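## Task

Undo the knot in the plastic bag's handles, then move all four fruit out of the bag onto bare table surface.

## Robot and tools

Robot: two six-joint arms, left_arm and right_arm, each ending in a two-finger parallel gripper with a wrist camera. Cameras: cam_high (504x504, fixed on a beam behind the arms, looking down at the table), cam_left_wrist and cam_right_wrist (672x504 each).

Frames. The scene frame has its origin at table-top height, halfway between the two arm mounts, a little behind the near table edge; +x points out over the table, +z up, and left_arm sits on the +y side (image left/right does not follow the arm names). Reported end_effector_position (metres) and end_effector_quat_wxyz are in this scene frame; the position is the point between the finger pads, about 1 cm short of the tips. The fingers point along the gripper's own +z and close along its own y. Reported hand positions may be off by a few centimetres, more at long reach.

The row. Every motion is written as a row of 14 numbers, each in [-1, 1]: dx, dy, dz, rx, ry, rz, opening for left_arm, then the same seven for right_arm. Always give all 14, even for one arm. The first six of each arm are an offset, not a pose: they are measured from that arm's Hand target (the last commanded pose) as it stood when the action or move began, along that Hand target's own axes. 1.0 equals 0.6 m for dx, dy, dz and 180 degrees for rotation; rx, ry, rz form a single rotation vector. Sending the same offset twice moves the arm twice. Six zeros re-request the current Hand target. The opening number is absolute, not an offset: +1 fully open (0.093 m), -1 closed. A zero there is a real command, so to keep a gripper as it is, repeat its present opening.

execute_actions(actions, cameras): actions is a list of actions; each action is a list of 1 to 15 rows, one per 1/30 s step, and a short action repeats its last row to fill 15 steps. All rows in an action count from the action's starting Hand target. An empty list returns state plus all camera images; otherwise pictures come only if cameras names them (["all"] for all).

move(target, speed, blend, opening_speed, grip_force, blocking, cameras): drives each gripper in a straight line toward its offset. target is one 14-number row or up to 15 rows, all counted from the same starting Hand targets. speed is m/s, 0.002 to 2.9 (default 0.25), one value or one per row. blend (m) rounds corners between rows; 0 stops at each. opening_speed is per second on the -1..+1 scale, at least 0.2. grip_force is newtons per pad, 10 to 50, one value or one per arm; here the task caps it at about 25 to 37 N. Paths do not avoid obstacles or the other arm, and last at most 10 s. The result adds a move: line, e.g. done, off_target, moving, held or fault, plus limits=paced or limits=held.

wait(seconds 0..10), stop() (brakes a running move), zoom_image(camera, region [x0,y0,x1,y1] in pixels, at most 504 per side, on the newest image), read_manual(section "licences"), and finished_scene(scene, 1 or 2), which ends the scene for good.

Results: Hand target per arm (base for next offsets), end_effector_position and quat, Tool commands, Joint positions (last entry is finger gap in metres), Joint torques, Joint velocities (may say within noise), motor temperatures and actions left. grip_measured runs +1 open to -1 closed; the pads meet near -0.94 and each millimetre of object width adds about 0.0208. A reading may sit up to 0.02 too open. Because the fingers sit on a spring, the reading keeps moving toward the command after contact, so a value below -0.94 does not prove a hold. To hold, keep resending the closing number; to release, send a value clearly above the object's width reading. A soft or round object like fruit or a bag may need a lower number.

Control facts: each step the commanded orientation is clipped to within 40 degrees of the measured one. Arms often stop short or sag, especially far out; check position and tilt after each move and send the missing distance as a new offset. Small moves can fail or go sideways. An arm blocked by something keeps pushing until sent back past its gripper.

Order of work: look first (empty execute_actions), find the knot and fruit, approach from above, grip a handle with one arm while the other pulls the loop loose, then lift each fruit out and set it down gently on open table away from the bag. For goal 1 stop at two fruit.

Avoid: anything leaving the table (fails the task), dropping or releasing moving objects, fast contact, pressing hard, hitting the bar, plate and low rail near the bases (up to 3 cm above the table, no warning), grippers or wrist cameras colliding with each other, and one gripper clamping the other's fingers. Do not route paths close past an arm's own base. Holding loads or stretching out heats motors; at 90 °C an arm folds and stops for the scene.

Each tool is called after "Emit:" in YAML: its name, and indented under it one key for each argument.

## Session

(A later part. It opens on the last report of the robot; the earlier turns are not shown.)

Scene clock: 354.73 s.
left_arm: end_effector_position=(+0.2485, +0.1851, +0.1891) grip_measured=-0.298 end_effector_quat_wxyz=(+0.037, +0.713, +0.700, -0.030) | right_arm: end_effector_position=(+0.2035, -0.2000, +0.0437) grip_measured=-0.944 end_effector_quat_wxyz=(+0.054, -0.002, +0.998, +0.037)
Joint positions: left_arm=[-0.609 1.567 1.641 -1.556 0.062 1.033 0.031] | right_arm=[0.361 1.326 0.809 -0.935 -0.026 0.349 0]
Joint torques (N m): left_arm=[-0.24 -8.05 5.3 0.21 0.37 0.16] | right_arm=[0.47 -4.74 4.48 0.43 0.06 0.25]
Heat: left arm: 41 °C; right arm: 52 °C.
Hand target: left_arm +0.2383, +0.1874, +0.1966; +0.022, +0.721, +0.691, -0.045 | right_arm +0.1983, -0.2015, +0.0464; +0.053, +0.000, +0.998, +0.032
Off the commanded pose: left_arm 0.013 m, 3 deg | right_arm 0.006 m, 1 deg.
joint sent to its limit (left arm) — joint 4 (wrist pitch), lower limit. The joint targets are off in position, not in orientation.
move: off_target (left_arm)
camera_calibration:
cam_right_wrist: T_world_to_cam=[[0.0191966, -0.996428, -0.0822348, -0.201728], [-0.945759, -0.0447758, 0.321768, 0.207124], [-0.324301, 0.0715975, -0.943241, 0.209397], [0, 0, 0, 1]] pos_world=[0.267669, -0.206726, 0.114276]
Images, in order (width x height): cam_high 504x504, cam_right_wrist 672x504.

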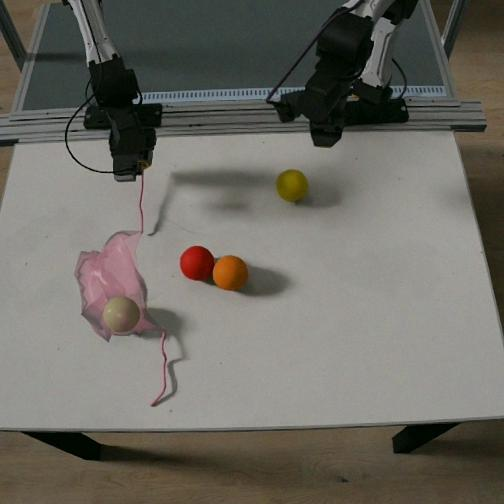

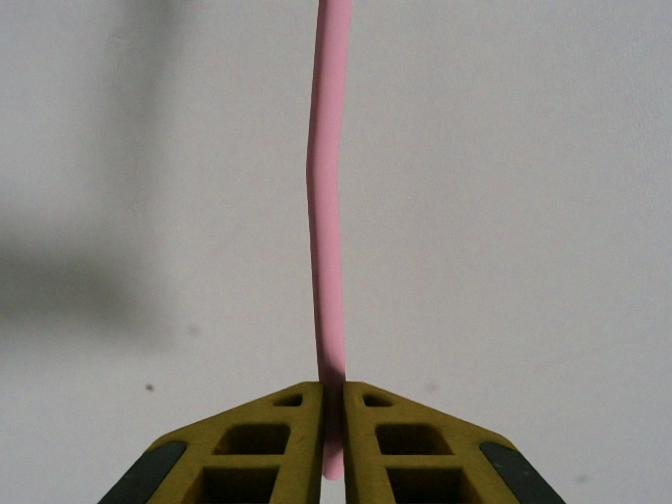

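Emit:
move:
  target:
    - [0,0,0,0,0,0,-0.3,0,0,0.06,0,0,0,-1]
    - [0,0,0,0,0,0,-0.3,0,0,0.06,0,0,0,-0.3]
    - [0,0,0,0,0,0,-0.3,0,0,-0.04,0,0,0,-0.3]
    - [0,0,0,0,0,0,-0.3,-0.22,0,-0.08,0,0,0,-0.3]
  cameras: ["cam_right_wrist"]

Scene clock: 359.60 s.
left_arm: end_effector_position=(+0.2485, +0.1851, +0.1891) grip_measured=-0.298 end_effector_quat_wxyz=(+0.037, +0.713, +0.700, -0.030) | right_arm: end_effector_position=(+0.3227, -0.2069, +0.1051) grip_measured=-0.303 end_effector_quat_wxyz=(+0.058, +0.006, +0.998, +0.030)
Joint positions: left_arm=[-0.609 1.567 1.641 -1.556 0.062 1.033 0.031] | right_arm=[0.221 1.718 1.428 -1.158 -0.026 0.227 0.031]
Joint torques (N m): left_arm=[-0.12 -8.13 5.35 0.23 0.38 0.14] | right_arm=[-0.38 -4.94 7.36 0.43 -0.13 0.02]
Heat: left arm: 41 °C; right arm: 50 °C.
Hand target: left_arm +0.2383, +0.1874, +0.1966; +0.022, +0.721, +0.691, -0.045 | right_arm +0.3244, -0.2050, +0.1082; +0.053, +0.000, +0.998, +0.032
Off the commanded pose: left_arm 0.013 m, 3 deg | right_arm 0.004 m, 1 deg.
joint sent to its limit (left arm) — joint 4 (wrist pitch), lower limit. The joint targets are off in position, not in orientation.
move: off_target (left_arm)
camera_calibration:
cam_right_wrist: T_world_to_cam=[[0.00176765, -0.99755, -0.0699351, -0.201748], [-0.94915, -0.0236907, 0.313932, 0.306046], [-0.31482, 0.0658239, -0.946866, 0.302674], [0, 0, 0, 1]] pos_world=[0.386128, -0.213927, 0.176405]
Images, in order (width x height): cam_right_wrist 672x504.

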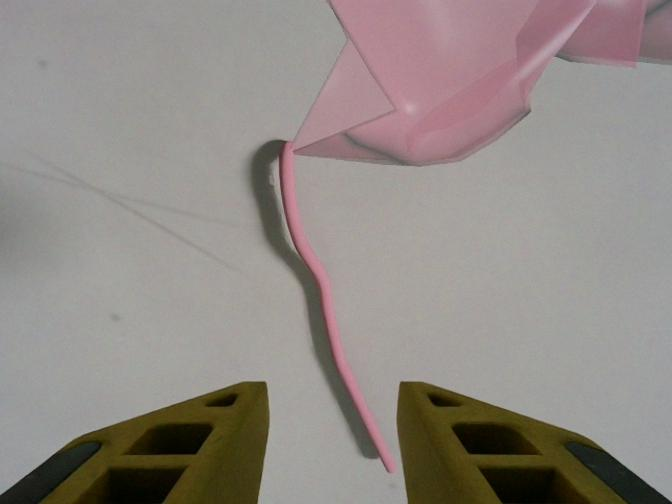

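Emit:
move:
  target:
    - [0,0,0,0,0,0,-0.3,-0.005,0.017,0.175,0,0,0,-0.2]
    - [0,0,0,0,0,0,-0.3,-0.005,0.017,0.175,0,0,0,-1]
    - [0,0,0,0,0,0,-0.3,0.0,0,0.12,0,0,0,-1]
    - [0,0,0,0,0,0,-0.3,0.25,0,0.09,0,0,0,-1]
  speed: 0.12
  cameras: ["cam_high","cam_right_wrist"]

Emit:
zoom_image:
  camera: "cam_high"
  region: [60, 160, 240, 340]

Scene clock: 365.40 s.
left_arm: end_effector_position=(+0.2485, +0.1851, +0.1891) grip_measured=-0.298 end_effector_quat_wxyz=(+0.037, +0.713, +0.700, -0.030) | right_arm: end_effector_position=(+0.1864, -0.1986, +0.0364) grip_measured=-0.940 end_effector_quat_wxyz=(+0.055, -0.002, +0.998, +0.039)
Joint positions: left_arm=[-0.609 1.567 1.641 -1.556 0.062 1.033 0.031] | right_arm=[0.394 1.264 0.736 -0.917 -0.026 0.383 0]
Joint torques (N m): left_arm=[-0.17 -7.95 5.15 0.22 0.38 0.16] | right_arm=[0.7 -4.05 4.45 0.43 0.14 0.27]
Heat: left arm: 41 °C; right arm: 49 °C.
Hand target: left_arm +0.2383, +0.1874, +0.1966; +0.022, +0.721, +0.691, -0.045 | right_arm +0.1810, -0.2011, +0.0386; +0.053, +0.000, +0.998, +0.032
Off the commanded pose: left_arm 0.013 m, 3 deg | right_arm 0.006 m, 1 deg.
joint sent to its limit (left arm) — joint 4 (wrist pitch), lower limit. The joint targets are off in position, not in orientation.
move: off_target (left_arm)
camera_calibration:
cam_right_wrist: T_world_to_cam=[[0.0191328, -0.995972, -0.0875969, -0.200305], [-0.946471, -0.0462782, 0.319453, 0.193305], [-0.32222, 0.0767959, -0.943545, 0.197621], [0, 0, 0, 1]] pos_world=[0.250468, -0.205729, 0.107166]
Images, in order (width x height): cam_high 504x504, cam_right_wrist 672x504.

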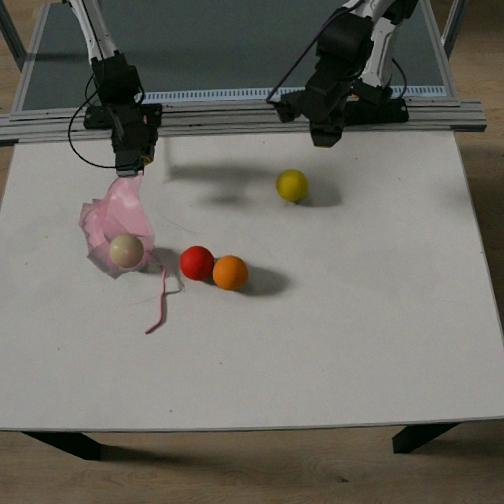

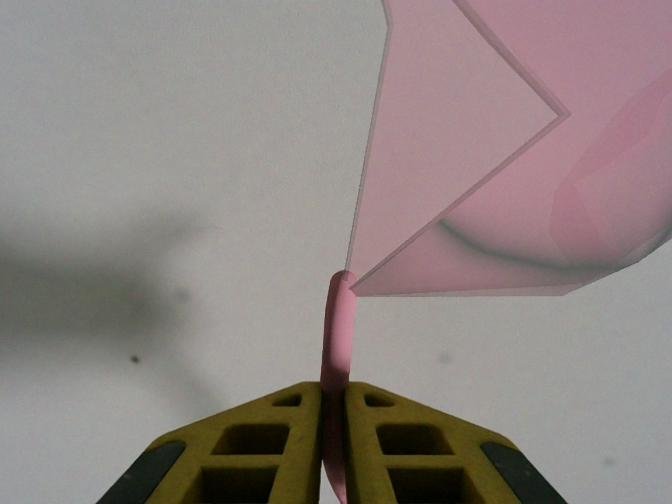

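Scaled by 2.800 from the camera's 504x504 image, which has a finer 720x720 frame.

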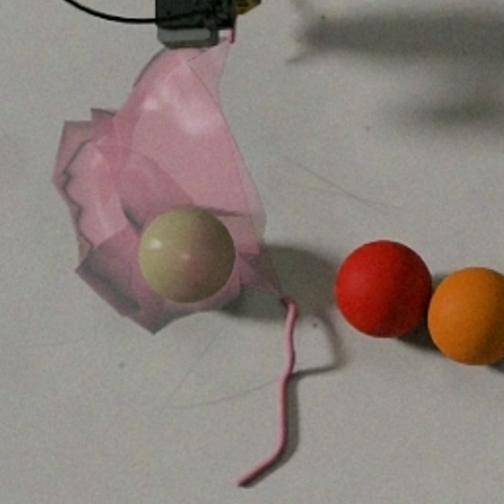

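Emit:
move:
  target:
    - [0,0,0,0,0,0,-0.3,0,0,0.05,0,0,0,-1]
    - [0,0,0,0,0,0,-0.3,0,0,0.05,0,0,0,-0.2]
    - [0,0,0,0,0,0,-0.3,0,0,-0.15,0,0,0,-0.2]
    - [0,0,0,0,0,0,-0.3,-0.3,0,-0.22,0,0,0,1]
  cameras: ["cam_right_wrist","cam_high"]

Scene clock: 371.67 s.
left_arm: end_effector_position=(+0.2485, +0.1851, +0.1891) grip_measured=-0.298 end_effector_quat_wxyz=(+0.037, +0.713, +0.700, -0.030) | right_arm: end_effector_position=(+0.3457, -0.2123, +0.1871) grip_measured=+1.000 end_effector_quat_wxyz=(+0.060, +0.006, +0.998, +0.028)
Joint positions: left_arm=[-0.609 1.567 1.641 -1.556 0.062 1.033 0.031] | right_arm=[0.195 1.846 1.912 -1.514 -0.026 0.2 0.093]
Joint torques (N m): left_arm=[-0.2 -8.06 5.29 0.23 0.39 0.14] | right_arm=[-0.06 -5.42 6.86 0.42 -0.2 0.05]
Heat: left arm: 41 °C; right arm: 48 °C.
Hand target: left_arm +0.2383, +0.1874, +0.1966; +0.022, +0.721, +0.691, -0.045 | right_arm +0.3459, -0.2101, +0.1888; +0.053, +0.000, +0.998, +0.032
Off the commanded pose: left_arm 0.013 m, 3 deg | right_arm 0.003 m, 1 deg.
joint sent to its limit (left arm) — joint 4 (wrist pitch), lower limit. The joint targets are off in position, not in orientation.
move: off_target (left_arm)
camera_calibration:
cam_right_wrist: T_world_to_cam=[[0.00236263, -0.997763, -0.0668034, -0.202225], [-0.950031, -0.0230921, 0.3113, 0.302929], [-0.312146, 0.0627298, -0.947961, 0.386539], [0, 0, 0, 1]] pos_world=[0.408927, -0.219025, 0.258613]
Images, in order (width x height): cam_high 504x504, cam_right_wrist 672x504.

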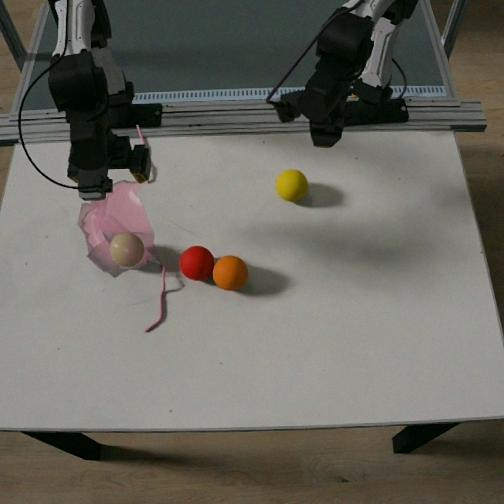

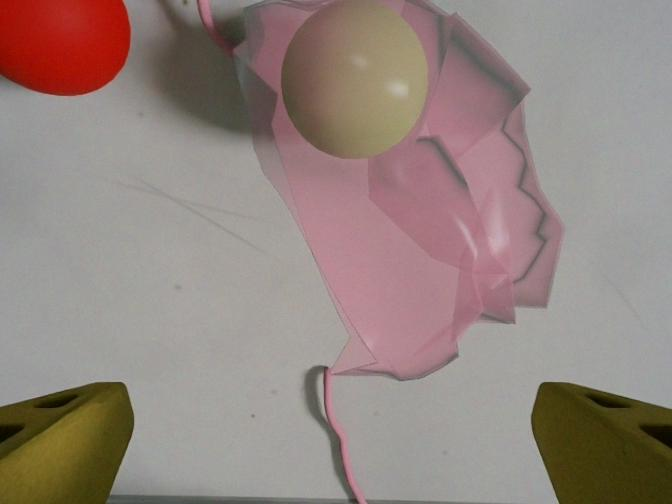

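Emit:
move:
  target:
    - [0,0,0,0,0,0,-0.3,-0.108,-0.01,0.12,0,0,0,1]
    - [0,0,0,0,0,0,-0.3,-0.104,-0.01,0.265,0,0,0,1]
    - [0,0,0,0,0,0,-0.3,-0.104,-0.01,0.265,0,0,0,0.1]
    - [0,0,0,0,0,0,-0.3,-0.1,-0.01,0.05,0,0,0,0.1]
    - [0,0,0,0,0,0,-0.3,0.0,0.12,0.05,0,0,0,0.1]
  cameras: ["all"]

Emit:
zoom_image:
  camera: "cam_high"
  region: [100, 130, 280, 310]

Scene clock: 377.80 s.
left_arm: end_effector_position=(+0.2485, +0.1851, +0.1891) grip_measured=-0.298 end_effector_quat_wxyz=(+0.037, +0.713, +0.700, -0.030) | right_arm: end_effector_position=(+0.3485, -0.1345, +0.1483) grip_measured=+0.366 end_effector_quat_wxyz=(+0.027, -0.005, +0.999, +0.028)
Joint positions: left_arm=[-0.609 1.567 1.641 -1.556 0.062 1.033 0.031] | right_arm=[0.391 1.976 1.934 -1.463 -0.027 0.373 0.063]
Joint torques (N m): left_arm=[-0.18 -8.06 5.09 0.22 0.38 0.16] | right_arm=[-0.09 -11.04 4.44 0.69 0.11 0.24]
Heat: left arm: 41 °C; right arm: 48 °C.
Hand target: left_arm +0.2383, +0.1874, +0.1966; +0.022, +0.721, +0.691, -0.045 | right_arm +0.3489, -0.1363, +0.1636; +0.053, +0.000, +0.998, +0.032
Off the commanded pose: left_arm 0.013 m, 3 deg | right_arm 0.015 m, 3 deg.
joint sent to its limit (left arm) — joint 4 (wrist pitch), lower limit. The joint targets are off in position, not in orientation.
move: off_target (left_arm, right_arm)
camera_calibration:
cam_left_wrist: T_world_to_cam=[[-0.99965, 0.0154926, -0.021425, 0.252347], [0.00690862, 0.935243, 0.35394, -0.207568], [0.0255211, 0.353668, -0.935023, 0.187151], [0, 0, 0, 1]] pos_world=[0.248917, 0.124028, 0.253864]
cam_right_wrist: T_world_to_cam=[[0.0228448, -0.997529, -0.0664316, -0.13445], [-0.927251, -0.045983, 0.371607, 0.299459], [-0.373744, 0.0531094, -0.92601, 0.362736], [0, 0, 0, 1]] pos_world=[0.416315, -0.139612, 0.215685]

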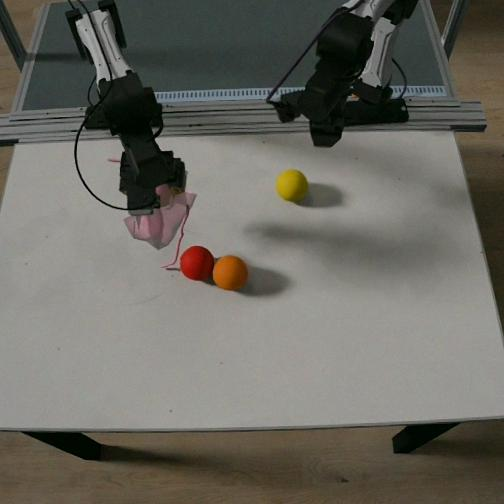

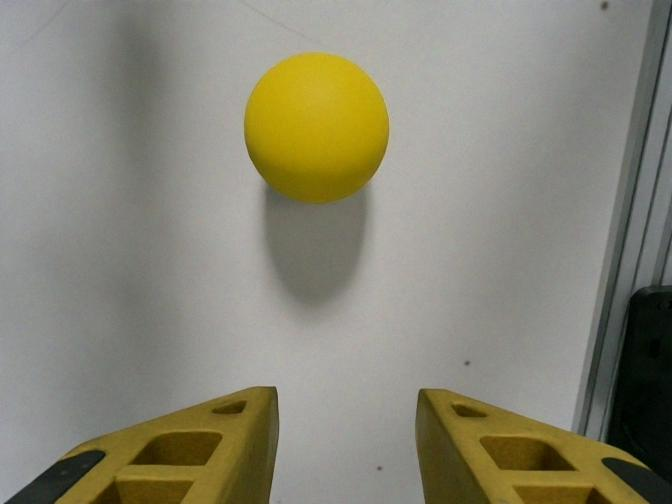

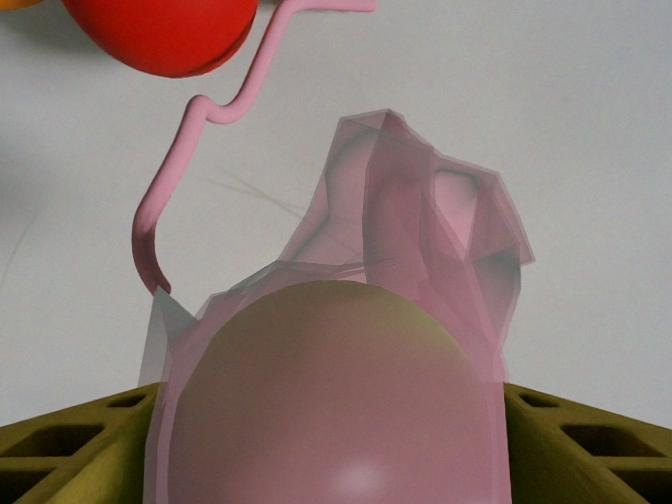

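Scaled by 2.800 from the camera's 504x504 image, which has a finer 720x720 frame.

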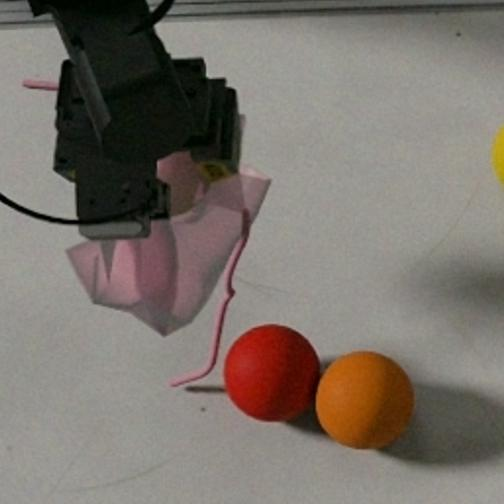

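Emit:
move:
  target:
    - [0,0,0,0,0,0,-0.3,0.06,0,0.2,0,0,0,0.1]
    - [0,0,0,0,0,0,-0.3,0.06,0,0.2,0,0,0,0.9]
    - [0,0,0,0,0,0,-0.3,0.06,0,0.0,0,0,0,0.9]
    - [0,0,0,0,0,0,-0.3,0.16,0.02,-0.08,0,0,0,0.9]
  opening_speed: 1
  cameras: ["cam_high","cam_right_wrist"]

Emit:
zoom_image:
  camera: "cam_right_wrist"
  region: [180, 0, 520, 340]

Emit:
zoom_image:
  camera: "cam_high"
  region: [100, 150, 240, 290]

Scene clock: 383.53 s.
left_arm: end_effector_position=(+0.2485, +0.1851, +0.1891) grip_measured=-0.298 end_effector_quat_wxyz=(+0.037, +0.713, +0.700, -0.030) | right_arm: end_effector_position=(+0.2513, -0.1232, +0.1945) grip_measured=+0.897 end_effector_quat_wxyz=(+0.047, -0.005, +0.998, +0.038)
Joint positions: left_arm=[-0.609 1.567 1.641 -1.556 0.062 1.033 0.031] | right_arm=[0.554 1.639 1.698 -1.518 -0.012 0.537 0.088]
Joint torques (N m): left_arm=[-0.25 -8.09 5.2 0.22 0.39 0.12] | right_arm=[0.13 -6.23 5.71 0.41 0.12 0.26]
Heat: left arm: 41 °C; right arm: 48 °C.
Hand target: left_arm +0.2383, +0.1874, +0.1966; +0.022, +0.721, +0.691, -0.045 | right_arm +0.2482, -0.1271, +0.2017; +0.053, +0.000, +0.998, +0.032
Off the commanded pose: left_arm 0.013 m, 3 deg | right_arm 0.009 m, 1 deg.
joint sent to its limit (left arm) — joint 4 (wrist pitch), lower limit. The joint targets are off in position, not in orientation.
move: off_target (left_arm)
camera_calibration:
cam_right_wrist: T_world_to_cam=[[0.0234563, -0.996117, -0.0848588, -0.114319], [-0.940938, -0.0506756, 0.334766, 0.20275], [-0.337766, 0.0719945, -0.938472, 0.364251], [0, 0, 0, 1]] pos_world=[0.316488, -0.129824, 0.264265]
Images, in order (width x height): cam_high 504x504, cam_right_wrist 672x504.

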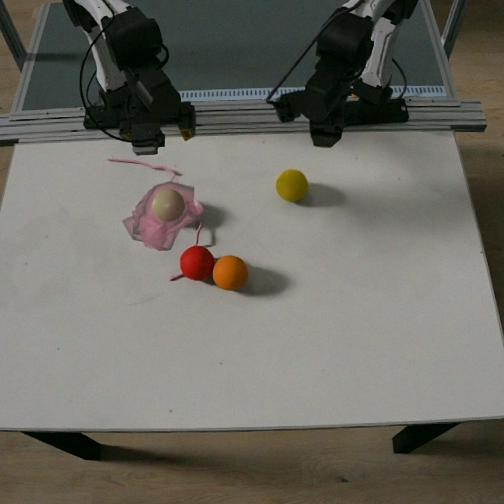

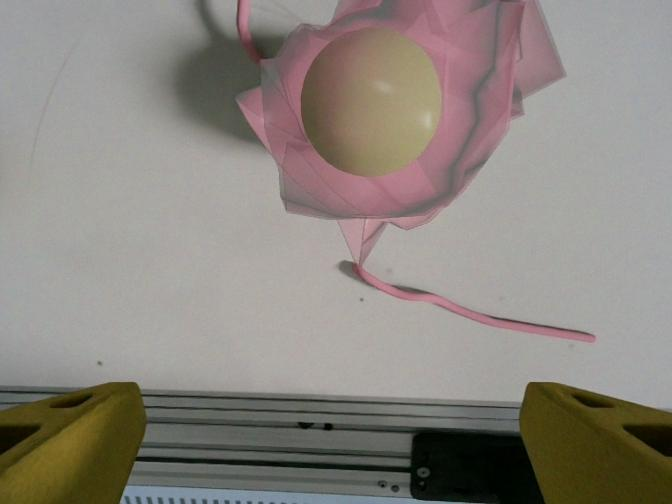

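Scaled by 1.482 from the camera's 672x504 image, which has a finer 960x720 frame.

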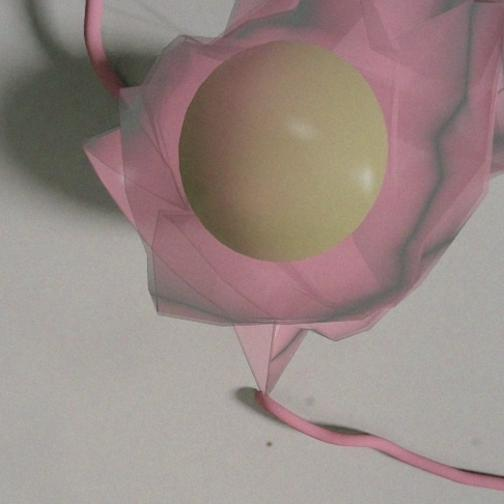

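Scaled by 3.600 from the camera's 504x504 image, which has a finer 720x720 frame.

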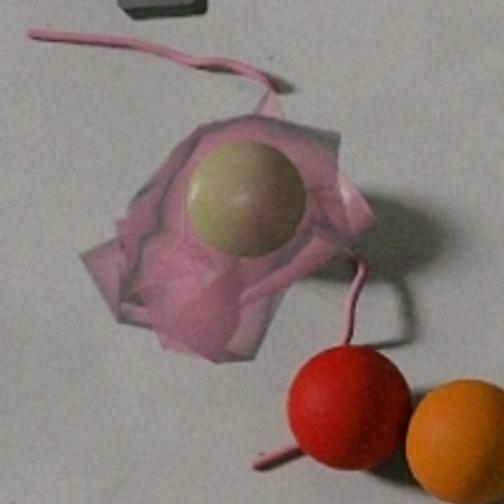

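Emit:
move:
  target:
    - [0.12,0.1,0,0,0,0,-0.3,0.123,-0.06,0.15,0,0,-0.5,-0.1]
    - [0.12,0.1,0,0,0,0,-0.3,0.123,-0.06,0.335,0,0,-0.5,-0.1]
    - [0.12,0.1,0,0,0,0,-0.3,0.123,-0.06,0.335,0,0,-0.5,-1]
  cameras: ["cam_right_wrist","cam_left_wrist"]

Scene clock: 389.43 s.
left_arm: end_effector_position=(+0.3036, +0.2585, +0.1783) grip_measured=-0.298 end_effector_quat_wxyz=(+0.029, +0.714, +0.699, -0.028) | right_arm: end_effector_position=(+0.1777, -0.1596, +0.0047) grip_measured=-0.936 end_effector_quat_wxyz=(-0.028, +0.703, -0.711, +0.002)
Joint positions: left_arm=[-0.293 1.662 1.704 -1.557 0.075 1.352 0.031] | right_arm=[0.589 1.439 0.739 -0.822 -0.002 -0.979 0]
Joint torques (N m): left_arm=[0.05 -6.75 8.02 0.15 0.41 0.16] | right_arm=[-0.02 -1.02 2.84 1.98 0.02 0.01]
Motor temperatures (°C): left_arm=[24 41 41 31 24 25 28] | right_arm=[25 47 37 32 26 24 26]
Heat: left arm: 41 °C; right arm: 47 °C.
Hand target: left_arm +0.3010, +0.2565, +0.1880; +0.022, +0.721, +0.692, -0.045 | right_arm +0.1964, -0.1499, -0.0079; -0.060, +0.706, -0.706, +0.015
Off the commanded pose: left_arm 0.010 m, 2 deg | right_arm 0.024 m, 4 deg.
joint sent to its limit (left arm) — joint 4 (wrist pitch), lower limit. The joint targets are off in position, not in orientation.
move: off_target (right_arm); target 3's new opening was sent with right_arm's hand 0.027 m and 5 deg from that target
camera_calibration:
cam_left_wrist: T_world_to_cam=[[-0.999728, 0.0179714, -0.0148336, 0.304289], [0.0112873, 0.930369, 0.366451, -0.275054], [0.0203864, 0.366184, -0.930319, 0.147142], [0, 0, 0, 1]] pos_world=[0.304311, 0.196552, 0.242197]
cam_right_wrist: T_world_to_cam=[[0.999494, -0.00180082, 0.0317626, -0.180185], [-0.0140695, -0.920476, 0.390545, -0.108629], [0.0285334, -0.390794, -0.920036, 0.024807], [0, 0, 0, 1]] pos_world=[0.177857, -0.0906204, 0.070971]
Images, in order (width x height): cam_left_wrist 672x504, cam_right_wrist 672x504.

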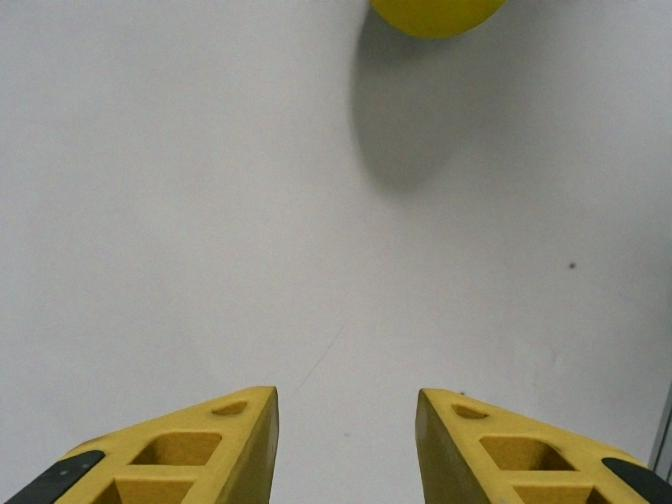

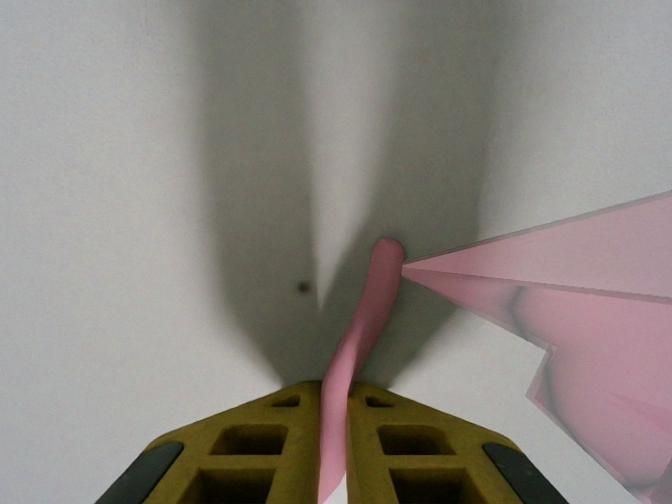

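Emit:
move:
  target:
    - [0,0,0,0,0,0,-0.3,0,-0.03,-0.2,0,0,0,-1]
    - [0,0,0,0,0,0,-0.3,0.02,-0.26,-0.26,0,0,0,-1]
  speed: 0.15
  cameras: ["all"]

Emit:
zoom_image:
  camera: "cam_high"
  region: [100, 150, 240, 290]

Scene clock: 392.93 s.
left_arm: end_effector_position=(+0.3036, +0.2585, +0.1783) grip_measured=-0.298 end_effector_quat_wxyz=(+0.029, +0.714, +0.699, -0.028) | right_arm: end_effector_position=(+0.3345, -0.1765, +0.1601) grip_measured=-0.936 end_effector_quat_wxyz=(-0.059, +0.701, -0.711, +0.025)
Joint positions: left_arm=[-0.293 1.662 1.704 -1.557 0.075 1.352 0.031] | right_arm=[0.308 1.809 1.754 -1.394 -0.004 -1.256 0]
Joint torques (N m): left_arm=[0.01 -6.89 7.92 0.15 0.38 0.13] | right_arm=[-0.14 -5.24 7.02 0.38 -0.31 0.02]
Heat: left arm: 42 °C; right arm: 47 °C.
Hand target: left_arm +0.3010, +0.2565, +0.1880; +0.022, +0.721, +0.692, -0.045 | right_arm +0.3349, -0.1723, +0.1628; -0.061, +0.706, -0.706, +0.015
Off the commanded pose: left_arm 0.010 m, 2 deg | right_arm 0.005 m, 1 deg.
joint sent to its limit (left arm) — joint 4 (wrist pitch), lower limit. The joint targets are off in position, not in orientation.
move: done
camera_calibration:
cam_left_wrist: T_world_to_cam=[[-0.999728, 0.0179714, -0.0148336, 0.304289], [0.0112873, 0.930369, 0.366451, -0.275054], [0.0203864, 0.366184, -0.930319, 0.147142], [0, 0, 0, 1]] pos_world=[0.304311, 0.196552, 0.242197]
cam_right_wrist: T_world_to_cam=[[0.994075, -0.00684475, 0.108476, -0.353208], [-0.0474887, -0.925071, 0.376814, -0.170014], [0.097769, -0.379733, -0.919915, 0.135498], [0, 0, 0, 1]] pos_world=[0.329794, -0.108239, 0.227025]

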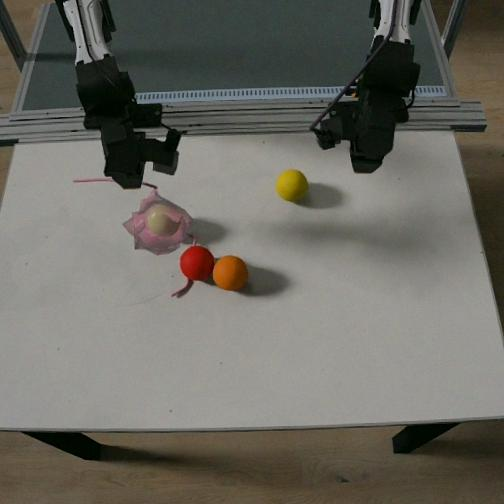

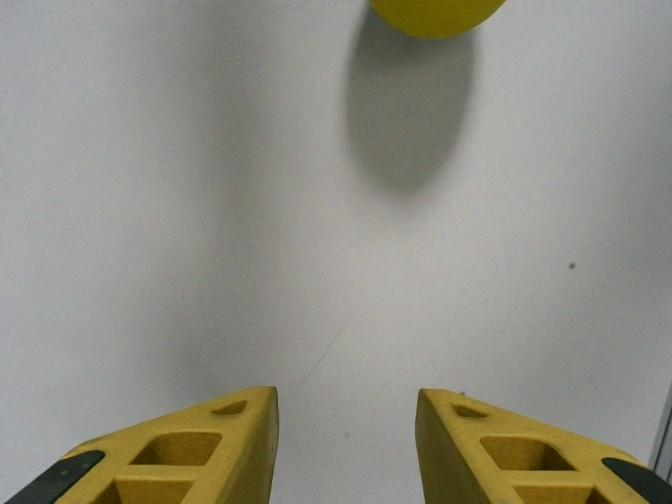

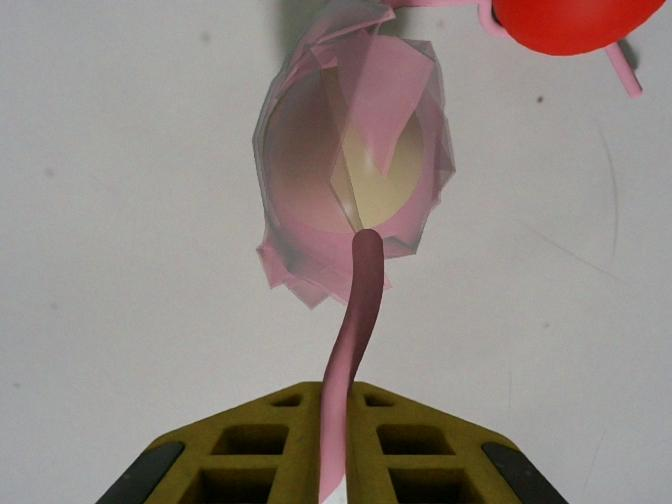

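Scaled by 3.600 from the camera's 504x504 image, which has a finer 720x720 frame.

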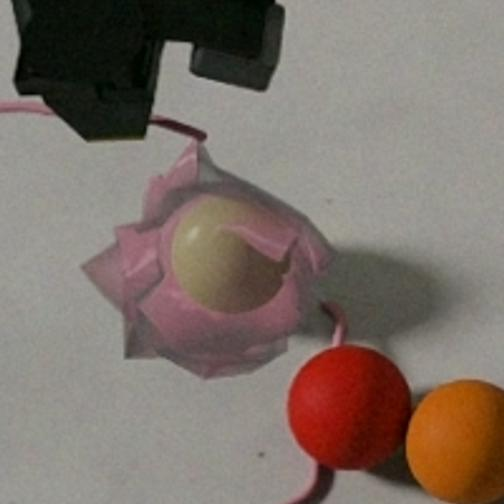

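Continue pulling +x and a bit −y... keep above fruit.

Emit:
move:
  target:
    - [0,0,0,0,0,0,-0.3,0.04,-0.12,-0.03,0,0,0,-1]
  speed: 0.12
  cameras: ["cam_high","cam_right_wrist"]

Emit:
zoom_image:
  camera: "cam_high"
  region: [100, 150, 240, 290]

Scene clock: 394.47 s.
left_arm: end_effector_position=(+0.3036, +0.2585, +0.1783) grip_measured=-0.298 end_effector_quat_wxyz=(+0.029, +0.714, +0.699, -0.028) | right_arm: end_effector_position=(+0.4052, -0.2019, +0.1861) grip_measured=-0.936 end_effector_quat_wxyz=(-0.083, +0.698, -0.710, +0.041)
Joint positions: left_arm=[-0.293 1.662 1.704 -1.557 0.075 1.352 0.031] | right_arm=[0.196 2.067 2.211 -1.537 -0.017 -1.365 0]
Joint torques (N m): left_arm=[0.17 -6.8 7.98 0.14 0.37 0.17] | right_arm=[-0.03 -6.79 6.68 0.46 -0.35 0.03]
Heat: left arm: 42 °C; right arm: 46 °C.
Hand target: left_arm +0.3010, +0.2565, +0.1880; +0.022, +0.721, +0.692, -0.045 | right_arm +0.4047, -0.1977, +0.1868; -0.061, +0.706, -0.706, +0.015
Off the commanded pose: left_arm 0.010 m, 2 deg | right_arm 0.004 m, 4 deg.
joint sent to its limit (left arm) — joint 4 (wrist pitch), lower limit. The joint targets are off in position, not in orientation.
joint sent to its limit (right arm) — joint 4 (wrist pitch), lower limit. The joint targets are off in position and orientation.
move: off_target (right_arm)
camera_calibration:
cam_right_wrist: T_world_to_cam=[[0.986443, -0.0114593, 0.163702, -0.434669], [-0.0712372, -0.928567, 0.364264, -0.188754], [0.147834, -0.370987, -0.916795, 0.123715], [0, 0, 0, 1]] pos_world=[0.397041, -0.134355, 0.253334]
Images, in order (width x height): cam_high 504x504, cam_right_wrist 672x504.

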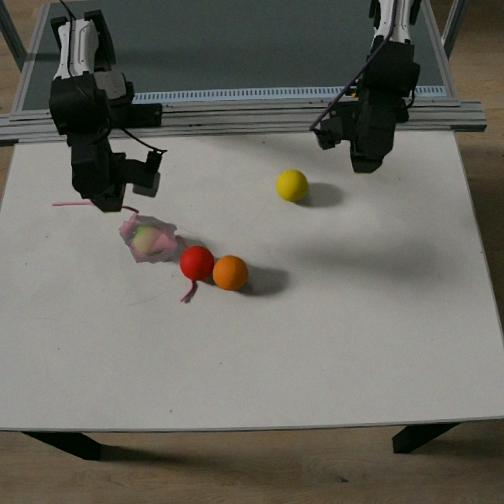

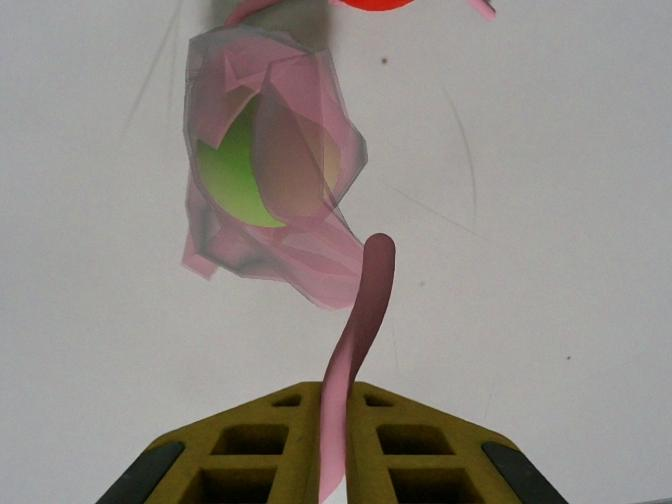

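Scaled by 3.600 from the camera's 504x504 image, which has a finer 720x720 frame.

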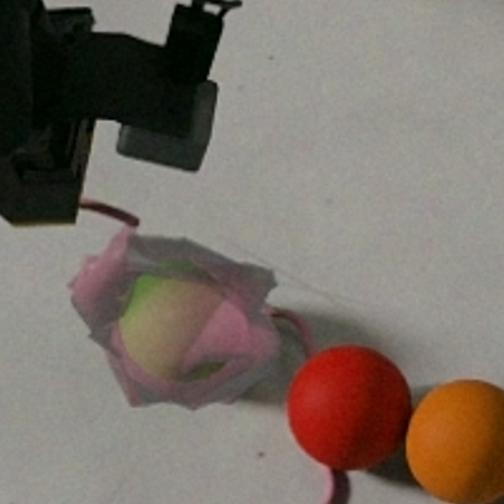

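Emit:
move:
  target:
    - [0,0,0,0,0,0,-0.3,-0.0,-0.08,0.05,0,0,0,-1]
  speed: 0.1
  cameras: ["cam_high","cam_right_wrist"]

Emit:
zoom_image:
  camera: "cam_high"
  region: [100, 150, 240, 290]

Scene clock: 395.83 s.
left_arm: end_effector_position=(+0.3036, +0.2585, +0.1783) grip_measured=-0.298 end_effector_quat_wxyz=(+0.029, +0.714, +0.699, -0.028) | right_arm: end_effector_position=(+0.4550, -0.1993, +0.1613) grip_measured=-0.936 end_effector_quat_wxyz=(-0.091, +0.698, -0.709, +0.048)
Joint positions: left_arm=[-0.293 1.662 1.704 -1.557 0.075 1.352 0.031] | right_arm=[0.181 2.283 2.455 -1.543 -0.019 -1.382 0]
Joint torques (N m): left_arm=[0.08 -6.79 7.91 0.15 0.39 0.14] | right_arm=[-0.18 -8.18 6.71 0.61 -0.36 0.02]
Heat: left arm: 42 °C; right arm: 46 °C.
Hand target: left_arm +0.3010, +0.2565, +0.1880; +0.022, +0.721, +0.692, -0.045 | right_arm +0.4556, -0.1959, +0.1622; -0.060, +0.706, -0.706, +0.015
Off the commanded pose: left_arm 0.010 m, 2 deg | right_arm 0.004 m, 5 deg.
joint sent to its limit (left arm) — joint 4 (wrist pitch), lower limit. The joint targets are off in position, not in orientation.
joint sent to its limit (right arm) — joint 4 (wrist pitch), lower limit. The joint targets are off in position and orientation.
move: off_target (right_arm)
camera_calibration:
cam_right_wrist: T_world_to_cam=[[0.982678, -0.0106553, 0.185015, -0.481299], [-0.077896, -0.929619, 0.360194, -0.170311], [0.168156, -0.368367, -0.914347, 0.0855059], [0, 0, 0, 1]] pos_world=[0.445317, -0.131955, 0.228575]
Images, in order (width x height): cam_high 504x504, cam_right_wrist 672x504.

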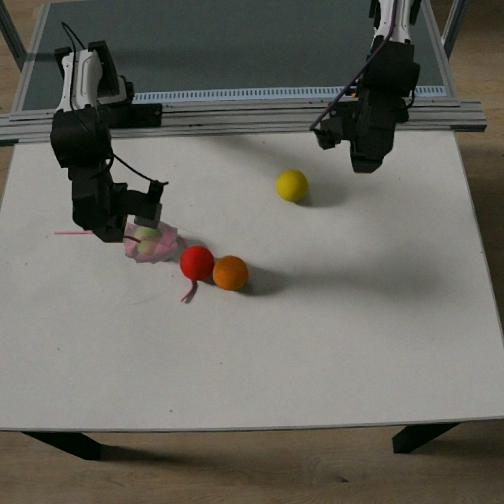

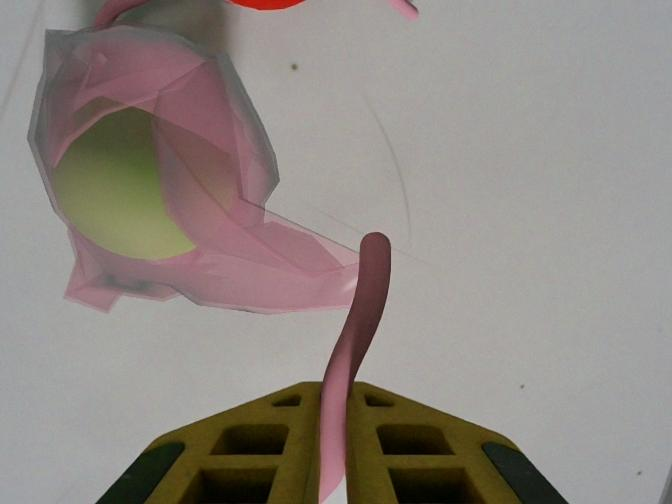

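Scaled by 3.600 from the camera's 504x504 image, which has a finer 720x720 frame.

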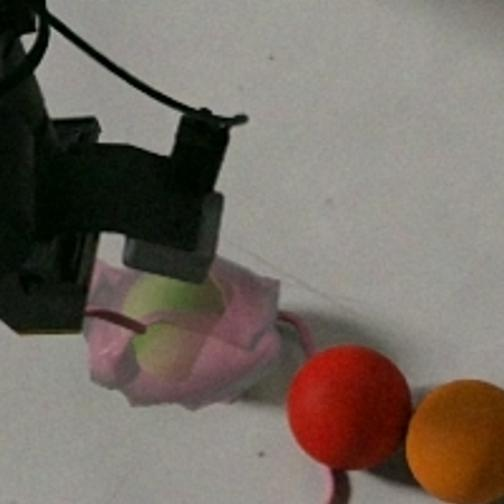

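Emit:
move:
  target:
    - [0,0,0,0,0,0,-0.3,0.0,-0.03,0.2,0,0,0,-1]
    - [0,0,0,0,0,0,-0.3,0.0,-0.03,0.2,0,0,0,-0.5]
    - [0,0,0,0,0,0,-0.3,0.0,-0.03,0.0,0,0,0,-0.3]
    - [0,0,0,0,0,0,-0.3,0.06,0.17,-0.02,0,0,0,1]
  speed: 0.15
  cameras: ["cam_high","cam_right_wrist"]

Emit:
zoom_image:
  camera: "cam_high"
  region: [100, 150, 240, 290]

Scene clock: 403.07 s.
left_arm: end_effector_position=(+0.3036, +0.2585, +0.1783) grip_measured=-0.298 end_effector_quat_wxyz=(+0.029, +0.714, +0.699, -0.028) | right_arm: end_effector_position=(+0.3543, -0.2354, +0.1491) grip_measured=+1.000 end_effector_quat_wxyz=(-0.038, +0.702, -0.711, +0.010)
Joint positions: left_arm=[-0.293 1.662 1.704 -1.557 0.075 1.352 0.031] | right_arm=[0.129 1.886 1.816 -1.434 -0.024 -1.437 0.093]
Joint torques (N m): left_arm=[-0.05 -6.91 8.01 0.16 0.4 0.13] | right_arm=[-0.5 -10.04 4.19 0.6 -0.33 0.03]
Heat: left arm: 42 °C; right arm: 48 °C.
Hand target: left_arm +0.3010, +0.2565, +0.1880; +0.022, +0.721, +0.692, -0.045 | right_arm +0.3530, -0.2323, +0.1609; -0.060, +0.706, -0.706, +0.015
Off the commanded pose: left_arm 0.010 m, 2 deg | right_arm 0.012 m, 3 deg.
joint sent to its limit (left arm) — joint 4 (wrist pitch), lower limit. The joint targets are off in position, not in orientation.
move: off_target (right_arm); target 3's new opening was sent with right_arm's hand 0.028 m and 5 deg from that target; target 4's new opening was sent with right_arm's hand 0.012 m and 3 deg from that target
camera_calibration:
cam_right_wrist: T_world_to_cam=[[0.998424, -0.0033435, 0.0560153, -0.365017], [-0.0248032, -0.921713, 0.38708, -0.228197], [0.0503358, -0.387859, -0.920343, 0.11609], [0, 0, 0, 1]] pos_world=[0.352939, -0.166526, 0.21562]
Images, in order (width x height): cam_high 504x504, cam_right_wrist 672x504.

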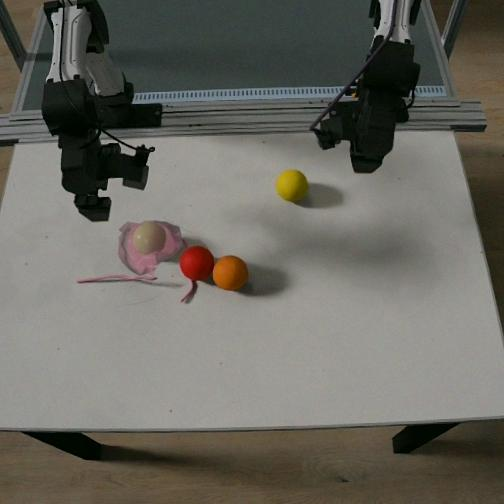

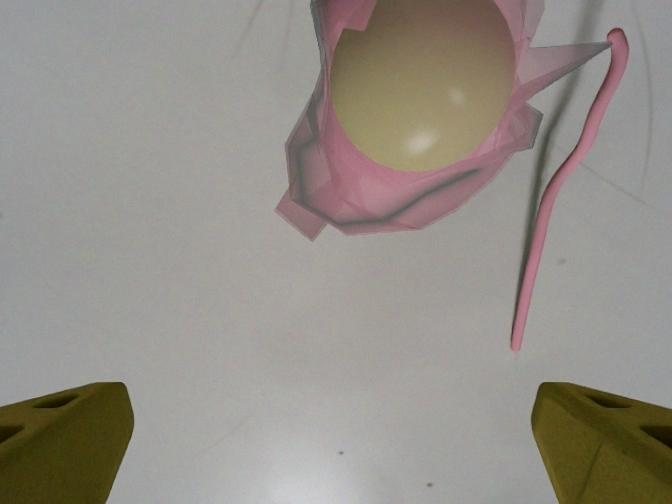

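Scaled by 3.600 from the camera's 504x504 image, which has a finer 720x720 frame.

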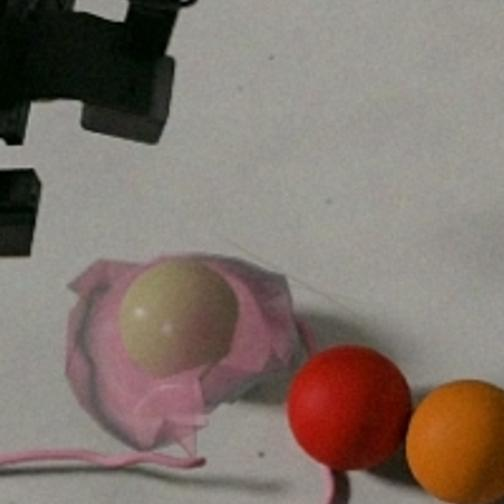

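Emit:
move:
  target:
    - [0,0,0,0,0,0,-0.3,0.122,-0.175,0.1,0,0,0,-0.1]
    - [0,0,0,0,0,0,-0.3,0.122,-0.175,0.267,0,0,0,-0.1]
    - [0,0,0,0,0,0,-0.3,0.122,-0.175,0.267,0,0,0,-1]
    - [0,0,0,0,0,0,-0.3,0.1,-0.12,-0.02,0,0,0,-1]
    - [0,0,0,0,0,0,-0.3,0.06,0.08,-0.02,0,0,0,-1]
  cameras: ["cam_high","cam_right_wrist"]

Emit:
zoom_image:
  camera: "cam_high"
  region: [100, 150, 240, 290]

Scene clock: 409.77 s.
left_arm: end_effector_position=(+0.3036, +0.2585, +0.1783) grip_measured=-0.298 end_effector_quat_wxyz=(+0.029, +0.714, +0.699, -0.028) | right_arm: end_effector_position=(+0.3042, -0.2729, +0.1594) grip_measured=-0.976 end_effector_quat_wxyz=(-0.046, +0.708, -0.705, +0.009)
Joint positions: left_arm=[-0.293 1.662 1.704 -1.557 0.075 1.352 0.031] | right_arm=[0.018 1.672 1.598 -1.423 -0.044 -1.563 0]
Joint torques (N m): left_arm=[0.1 -6.76 7.95 0.15 0.41 0.16] | right_arm=[0.24 -7.34 4.3 0.66 -0.25 0.26]
Heat: left arm: 42 °C; right arm: 48 °C.
Hand target: left_arm +0.3010, +0.2565, +0.1880; +0.022, +0.721, +0.692, -0.045 | right_arm +0.3042, -0.2689, +0.1654; -0.060, +0.706, -0.706, +0.015
Off the commanded pose: left_arm 0.010 m, 2 deg | right_arm 0.007 m, 2 deg.
joint sent to its limit (left arm) — joint 4 (wrist pitch), lower limit. The joint targets are off in position, not in orientation.
move: done
camera_calibration:
cam_right_wrist: T_world_to_cam=[[0.997698, 0.0119736, 0.0667557, -0.313004], [-0.0140221, -0.926608, 0.375768, -0.270904], [0.0663556, -0.375838, -0.924306, 0.112468], [0, 0, 0, 1]] pos_world=[0.301022, -0.205005, 0.226646]
Images, in order (width x height): cam_high 504x504, cam_right_wrist 672x504.

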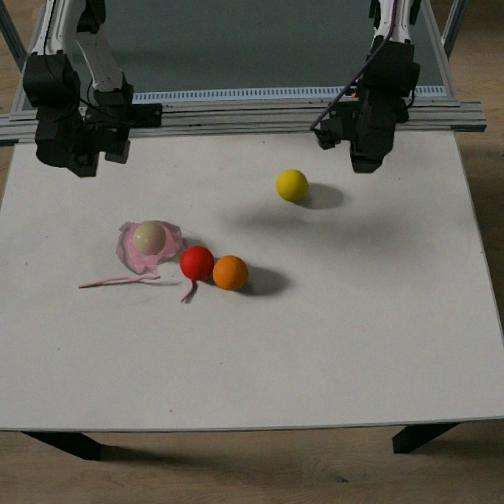

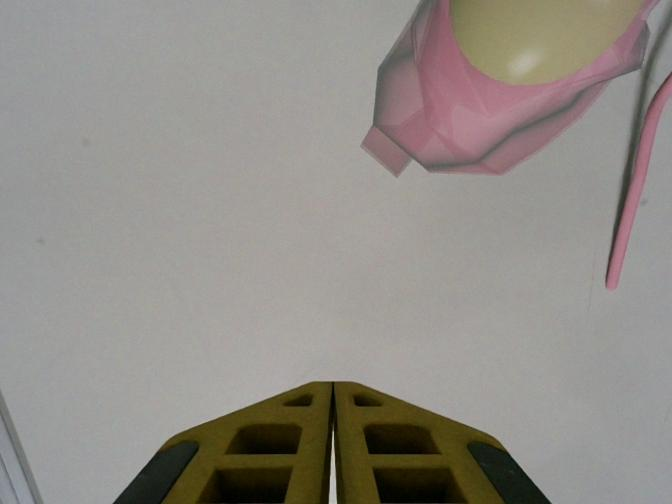

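Scaled by 3.600 from the camera's 504x504 image, which has a finer 720x720 frame.

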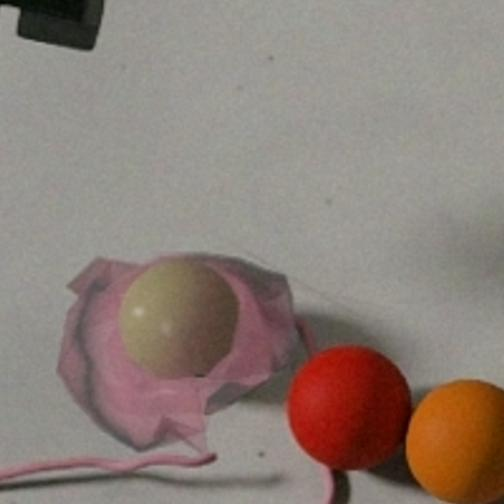

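Emit:
move:
  target:
    - [0,0,0,0,0,0,-0.3,0.05,-0.277,0.15,0,0,0,0.2]
    - [0,0,0,0,0,0,-0.3,0.05,-0.277,0.275,0,0,0,0.2]
    - [0,0,0,0,0,0,-0.3,0.05,-0.277,0.275,0,0,0,-1]
  cameras: ["cam_right_wrist"]

Scene clock: 413.60 s.
left_arm: end_effector_position=(+0.3036, +0.2585, +0.1783) grip_measured=-0.298 end_effector_quat_wxyz=(+0.029, +0.714, +0.699, -0.028) | right_arm: end_effector_position=(+0.4843, -0.2965, +0.0225) grip_measured=-0.976 end_effector_quat_wxyz=(-0.054, +0.701, -0.711, +0.020)
Joint positions: left_arm=[-0.293 1.662 1.704 -1.557 0.075 1.352 0.031] | right_arm=[-0.035 2.412 2.133 -1.192 -0.044 -1.599 0]
Joint torques (N m): left_arm=[0.12 -6.69 7.94 0.15 0.39 0.14] | right_arm=[0.7 -9.55 4.93 0.7 -0.27 0.11]
Heat: left arm: 42 °C; right arm: 49 °C.
Hand target: left_arm +0.3010, +0.2565, +0.1880; +0.022, +0.721, +0.692, -0.045 | right_arm +0.4871, -0.2887, +0.0175; -0.060, +0.706, -0.706, +0.015
Off the commanded pose: left_arm 0.010 m, 2 deg | right_arm 0.010 m, 1 deg.
joint sent to its limit (left arm) — joint 4 (wrist pitch), lower limit. The joint targets are off in position, not in orientation.
move: done
camera_calibration:
cam_right_wrist: T_world_to_cam=[[0.995508, -0.00588642, 0.094492, -0.488149], [-0.0413697, -0.924785, 0.378235, -0.225043], [0.0851583, -0.380445, -0.920874, -0.0453342], [0, 0, 0, 1]] pos_world=[0.480507, -0.228237, 0.089498]
Images, in order (width x height): cam_right_wrist 672x504.

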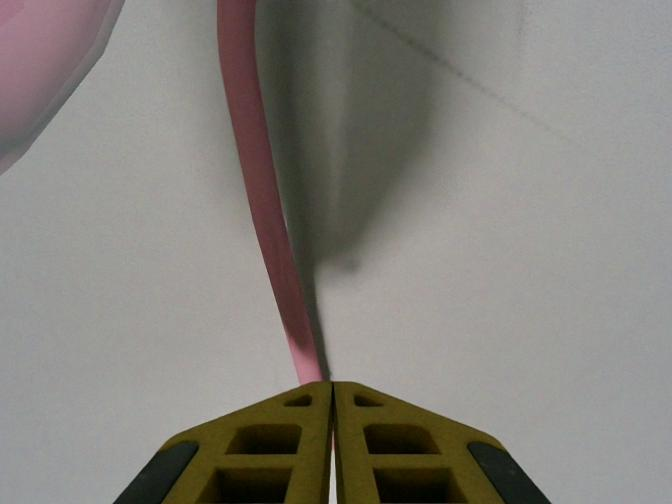

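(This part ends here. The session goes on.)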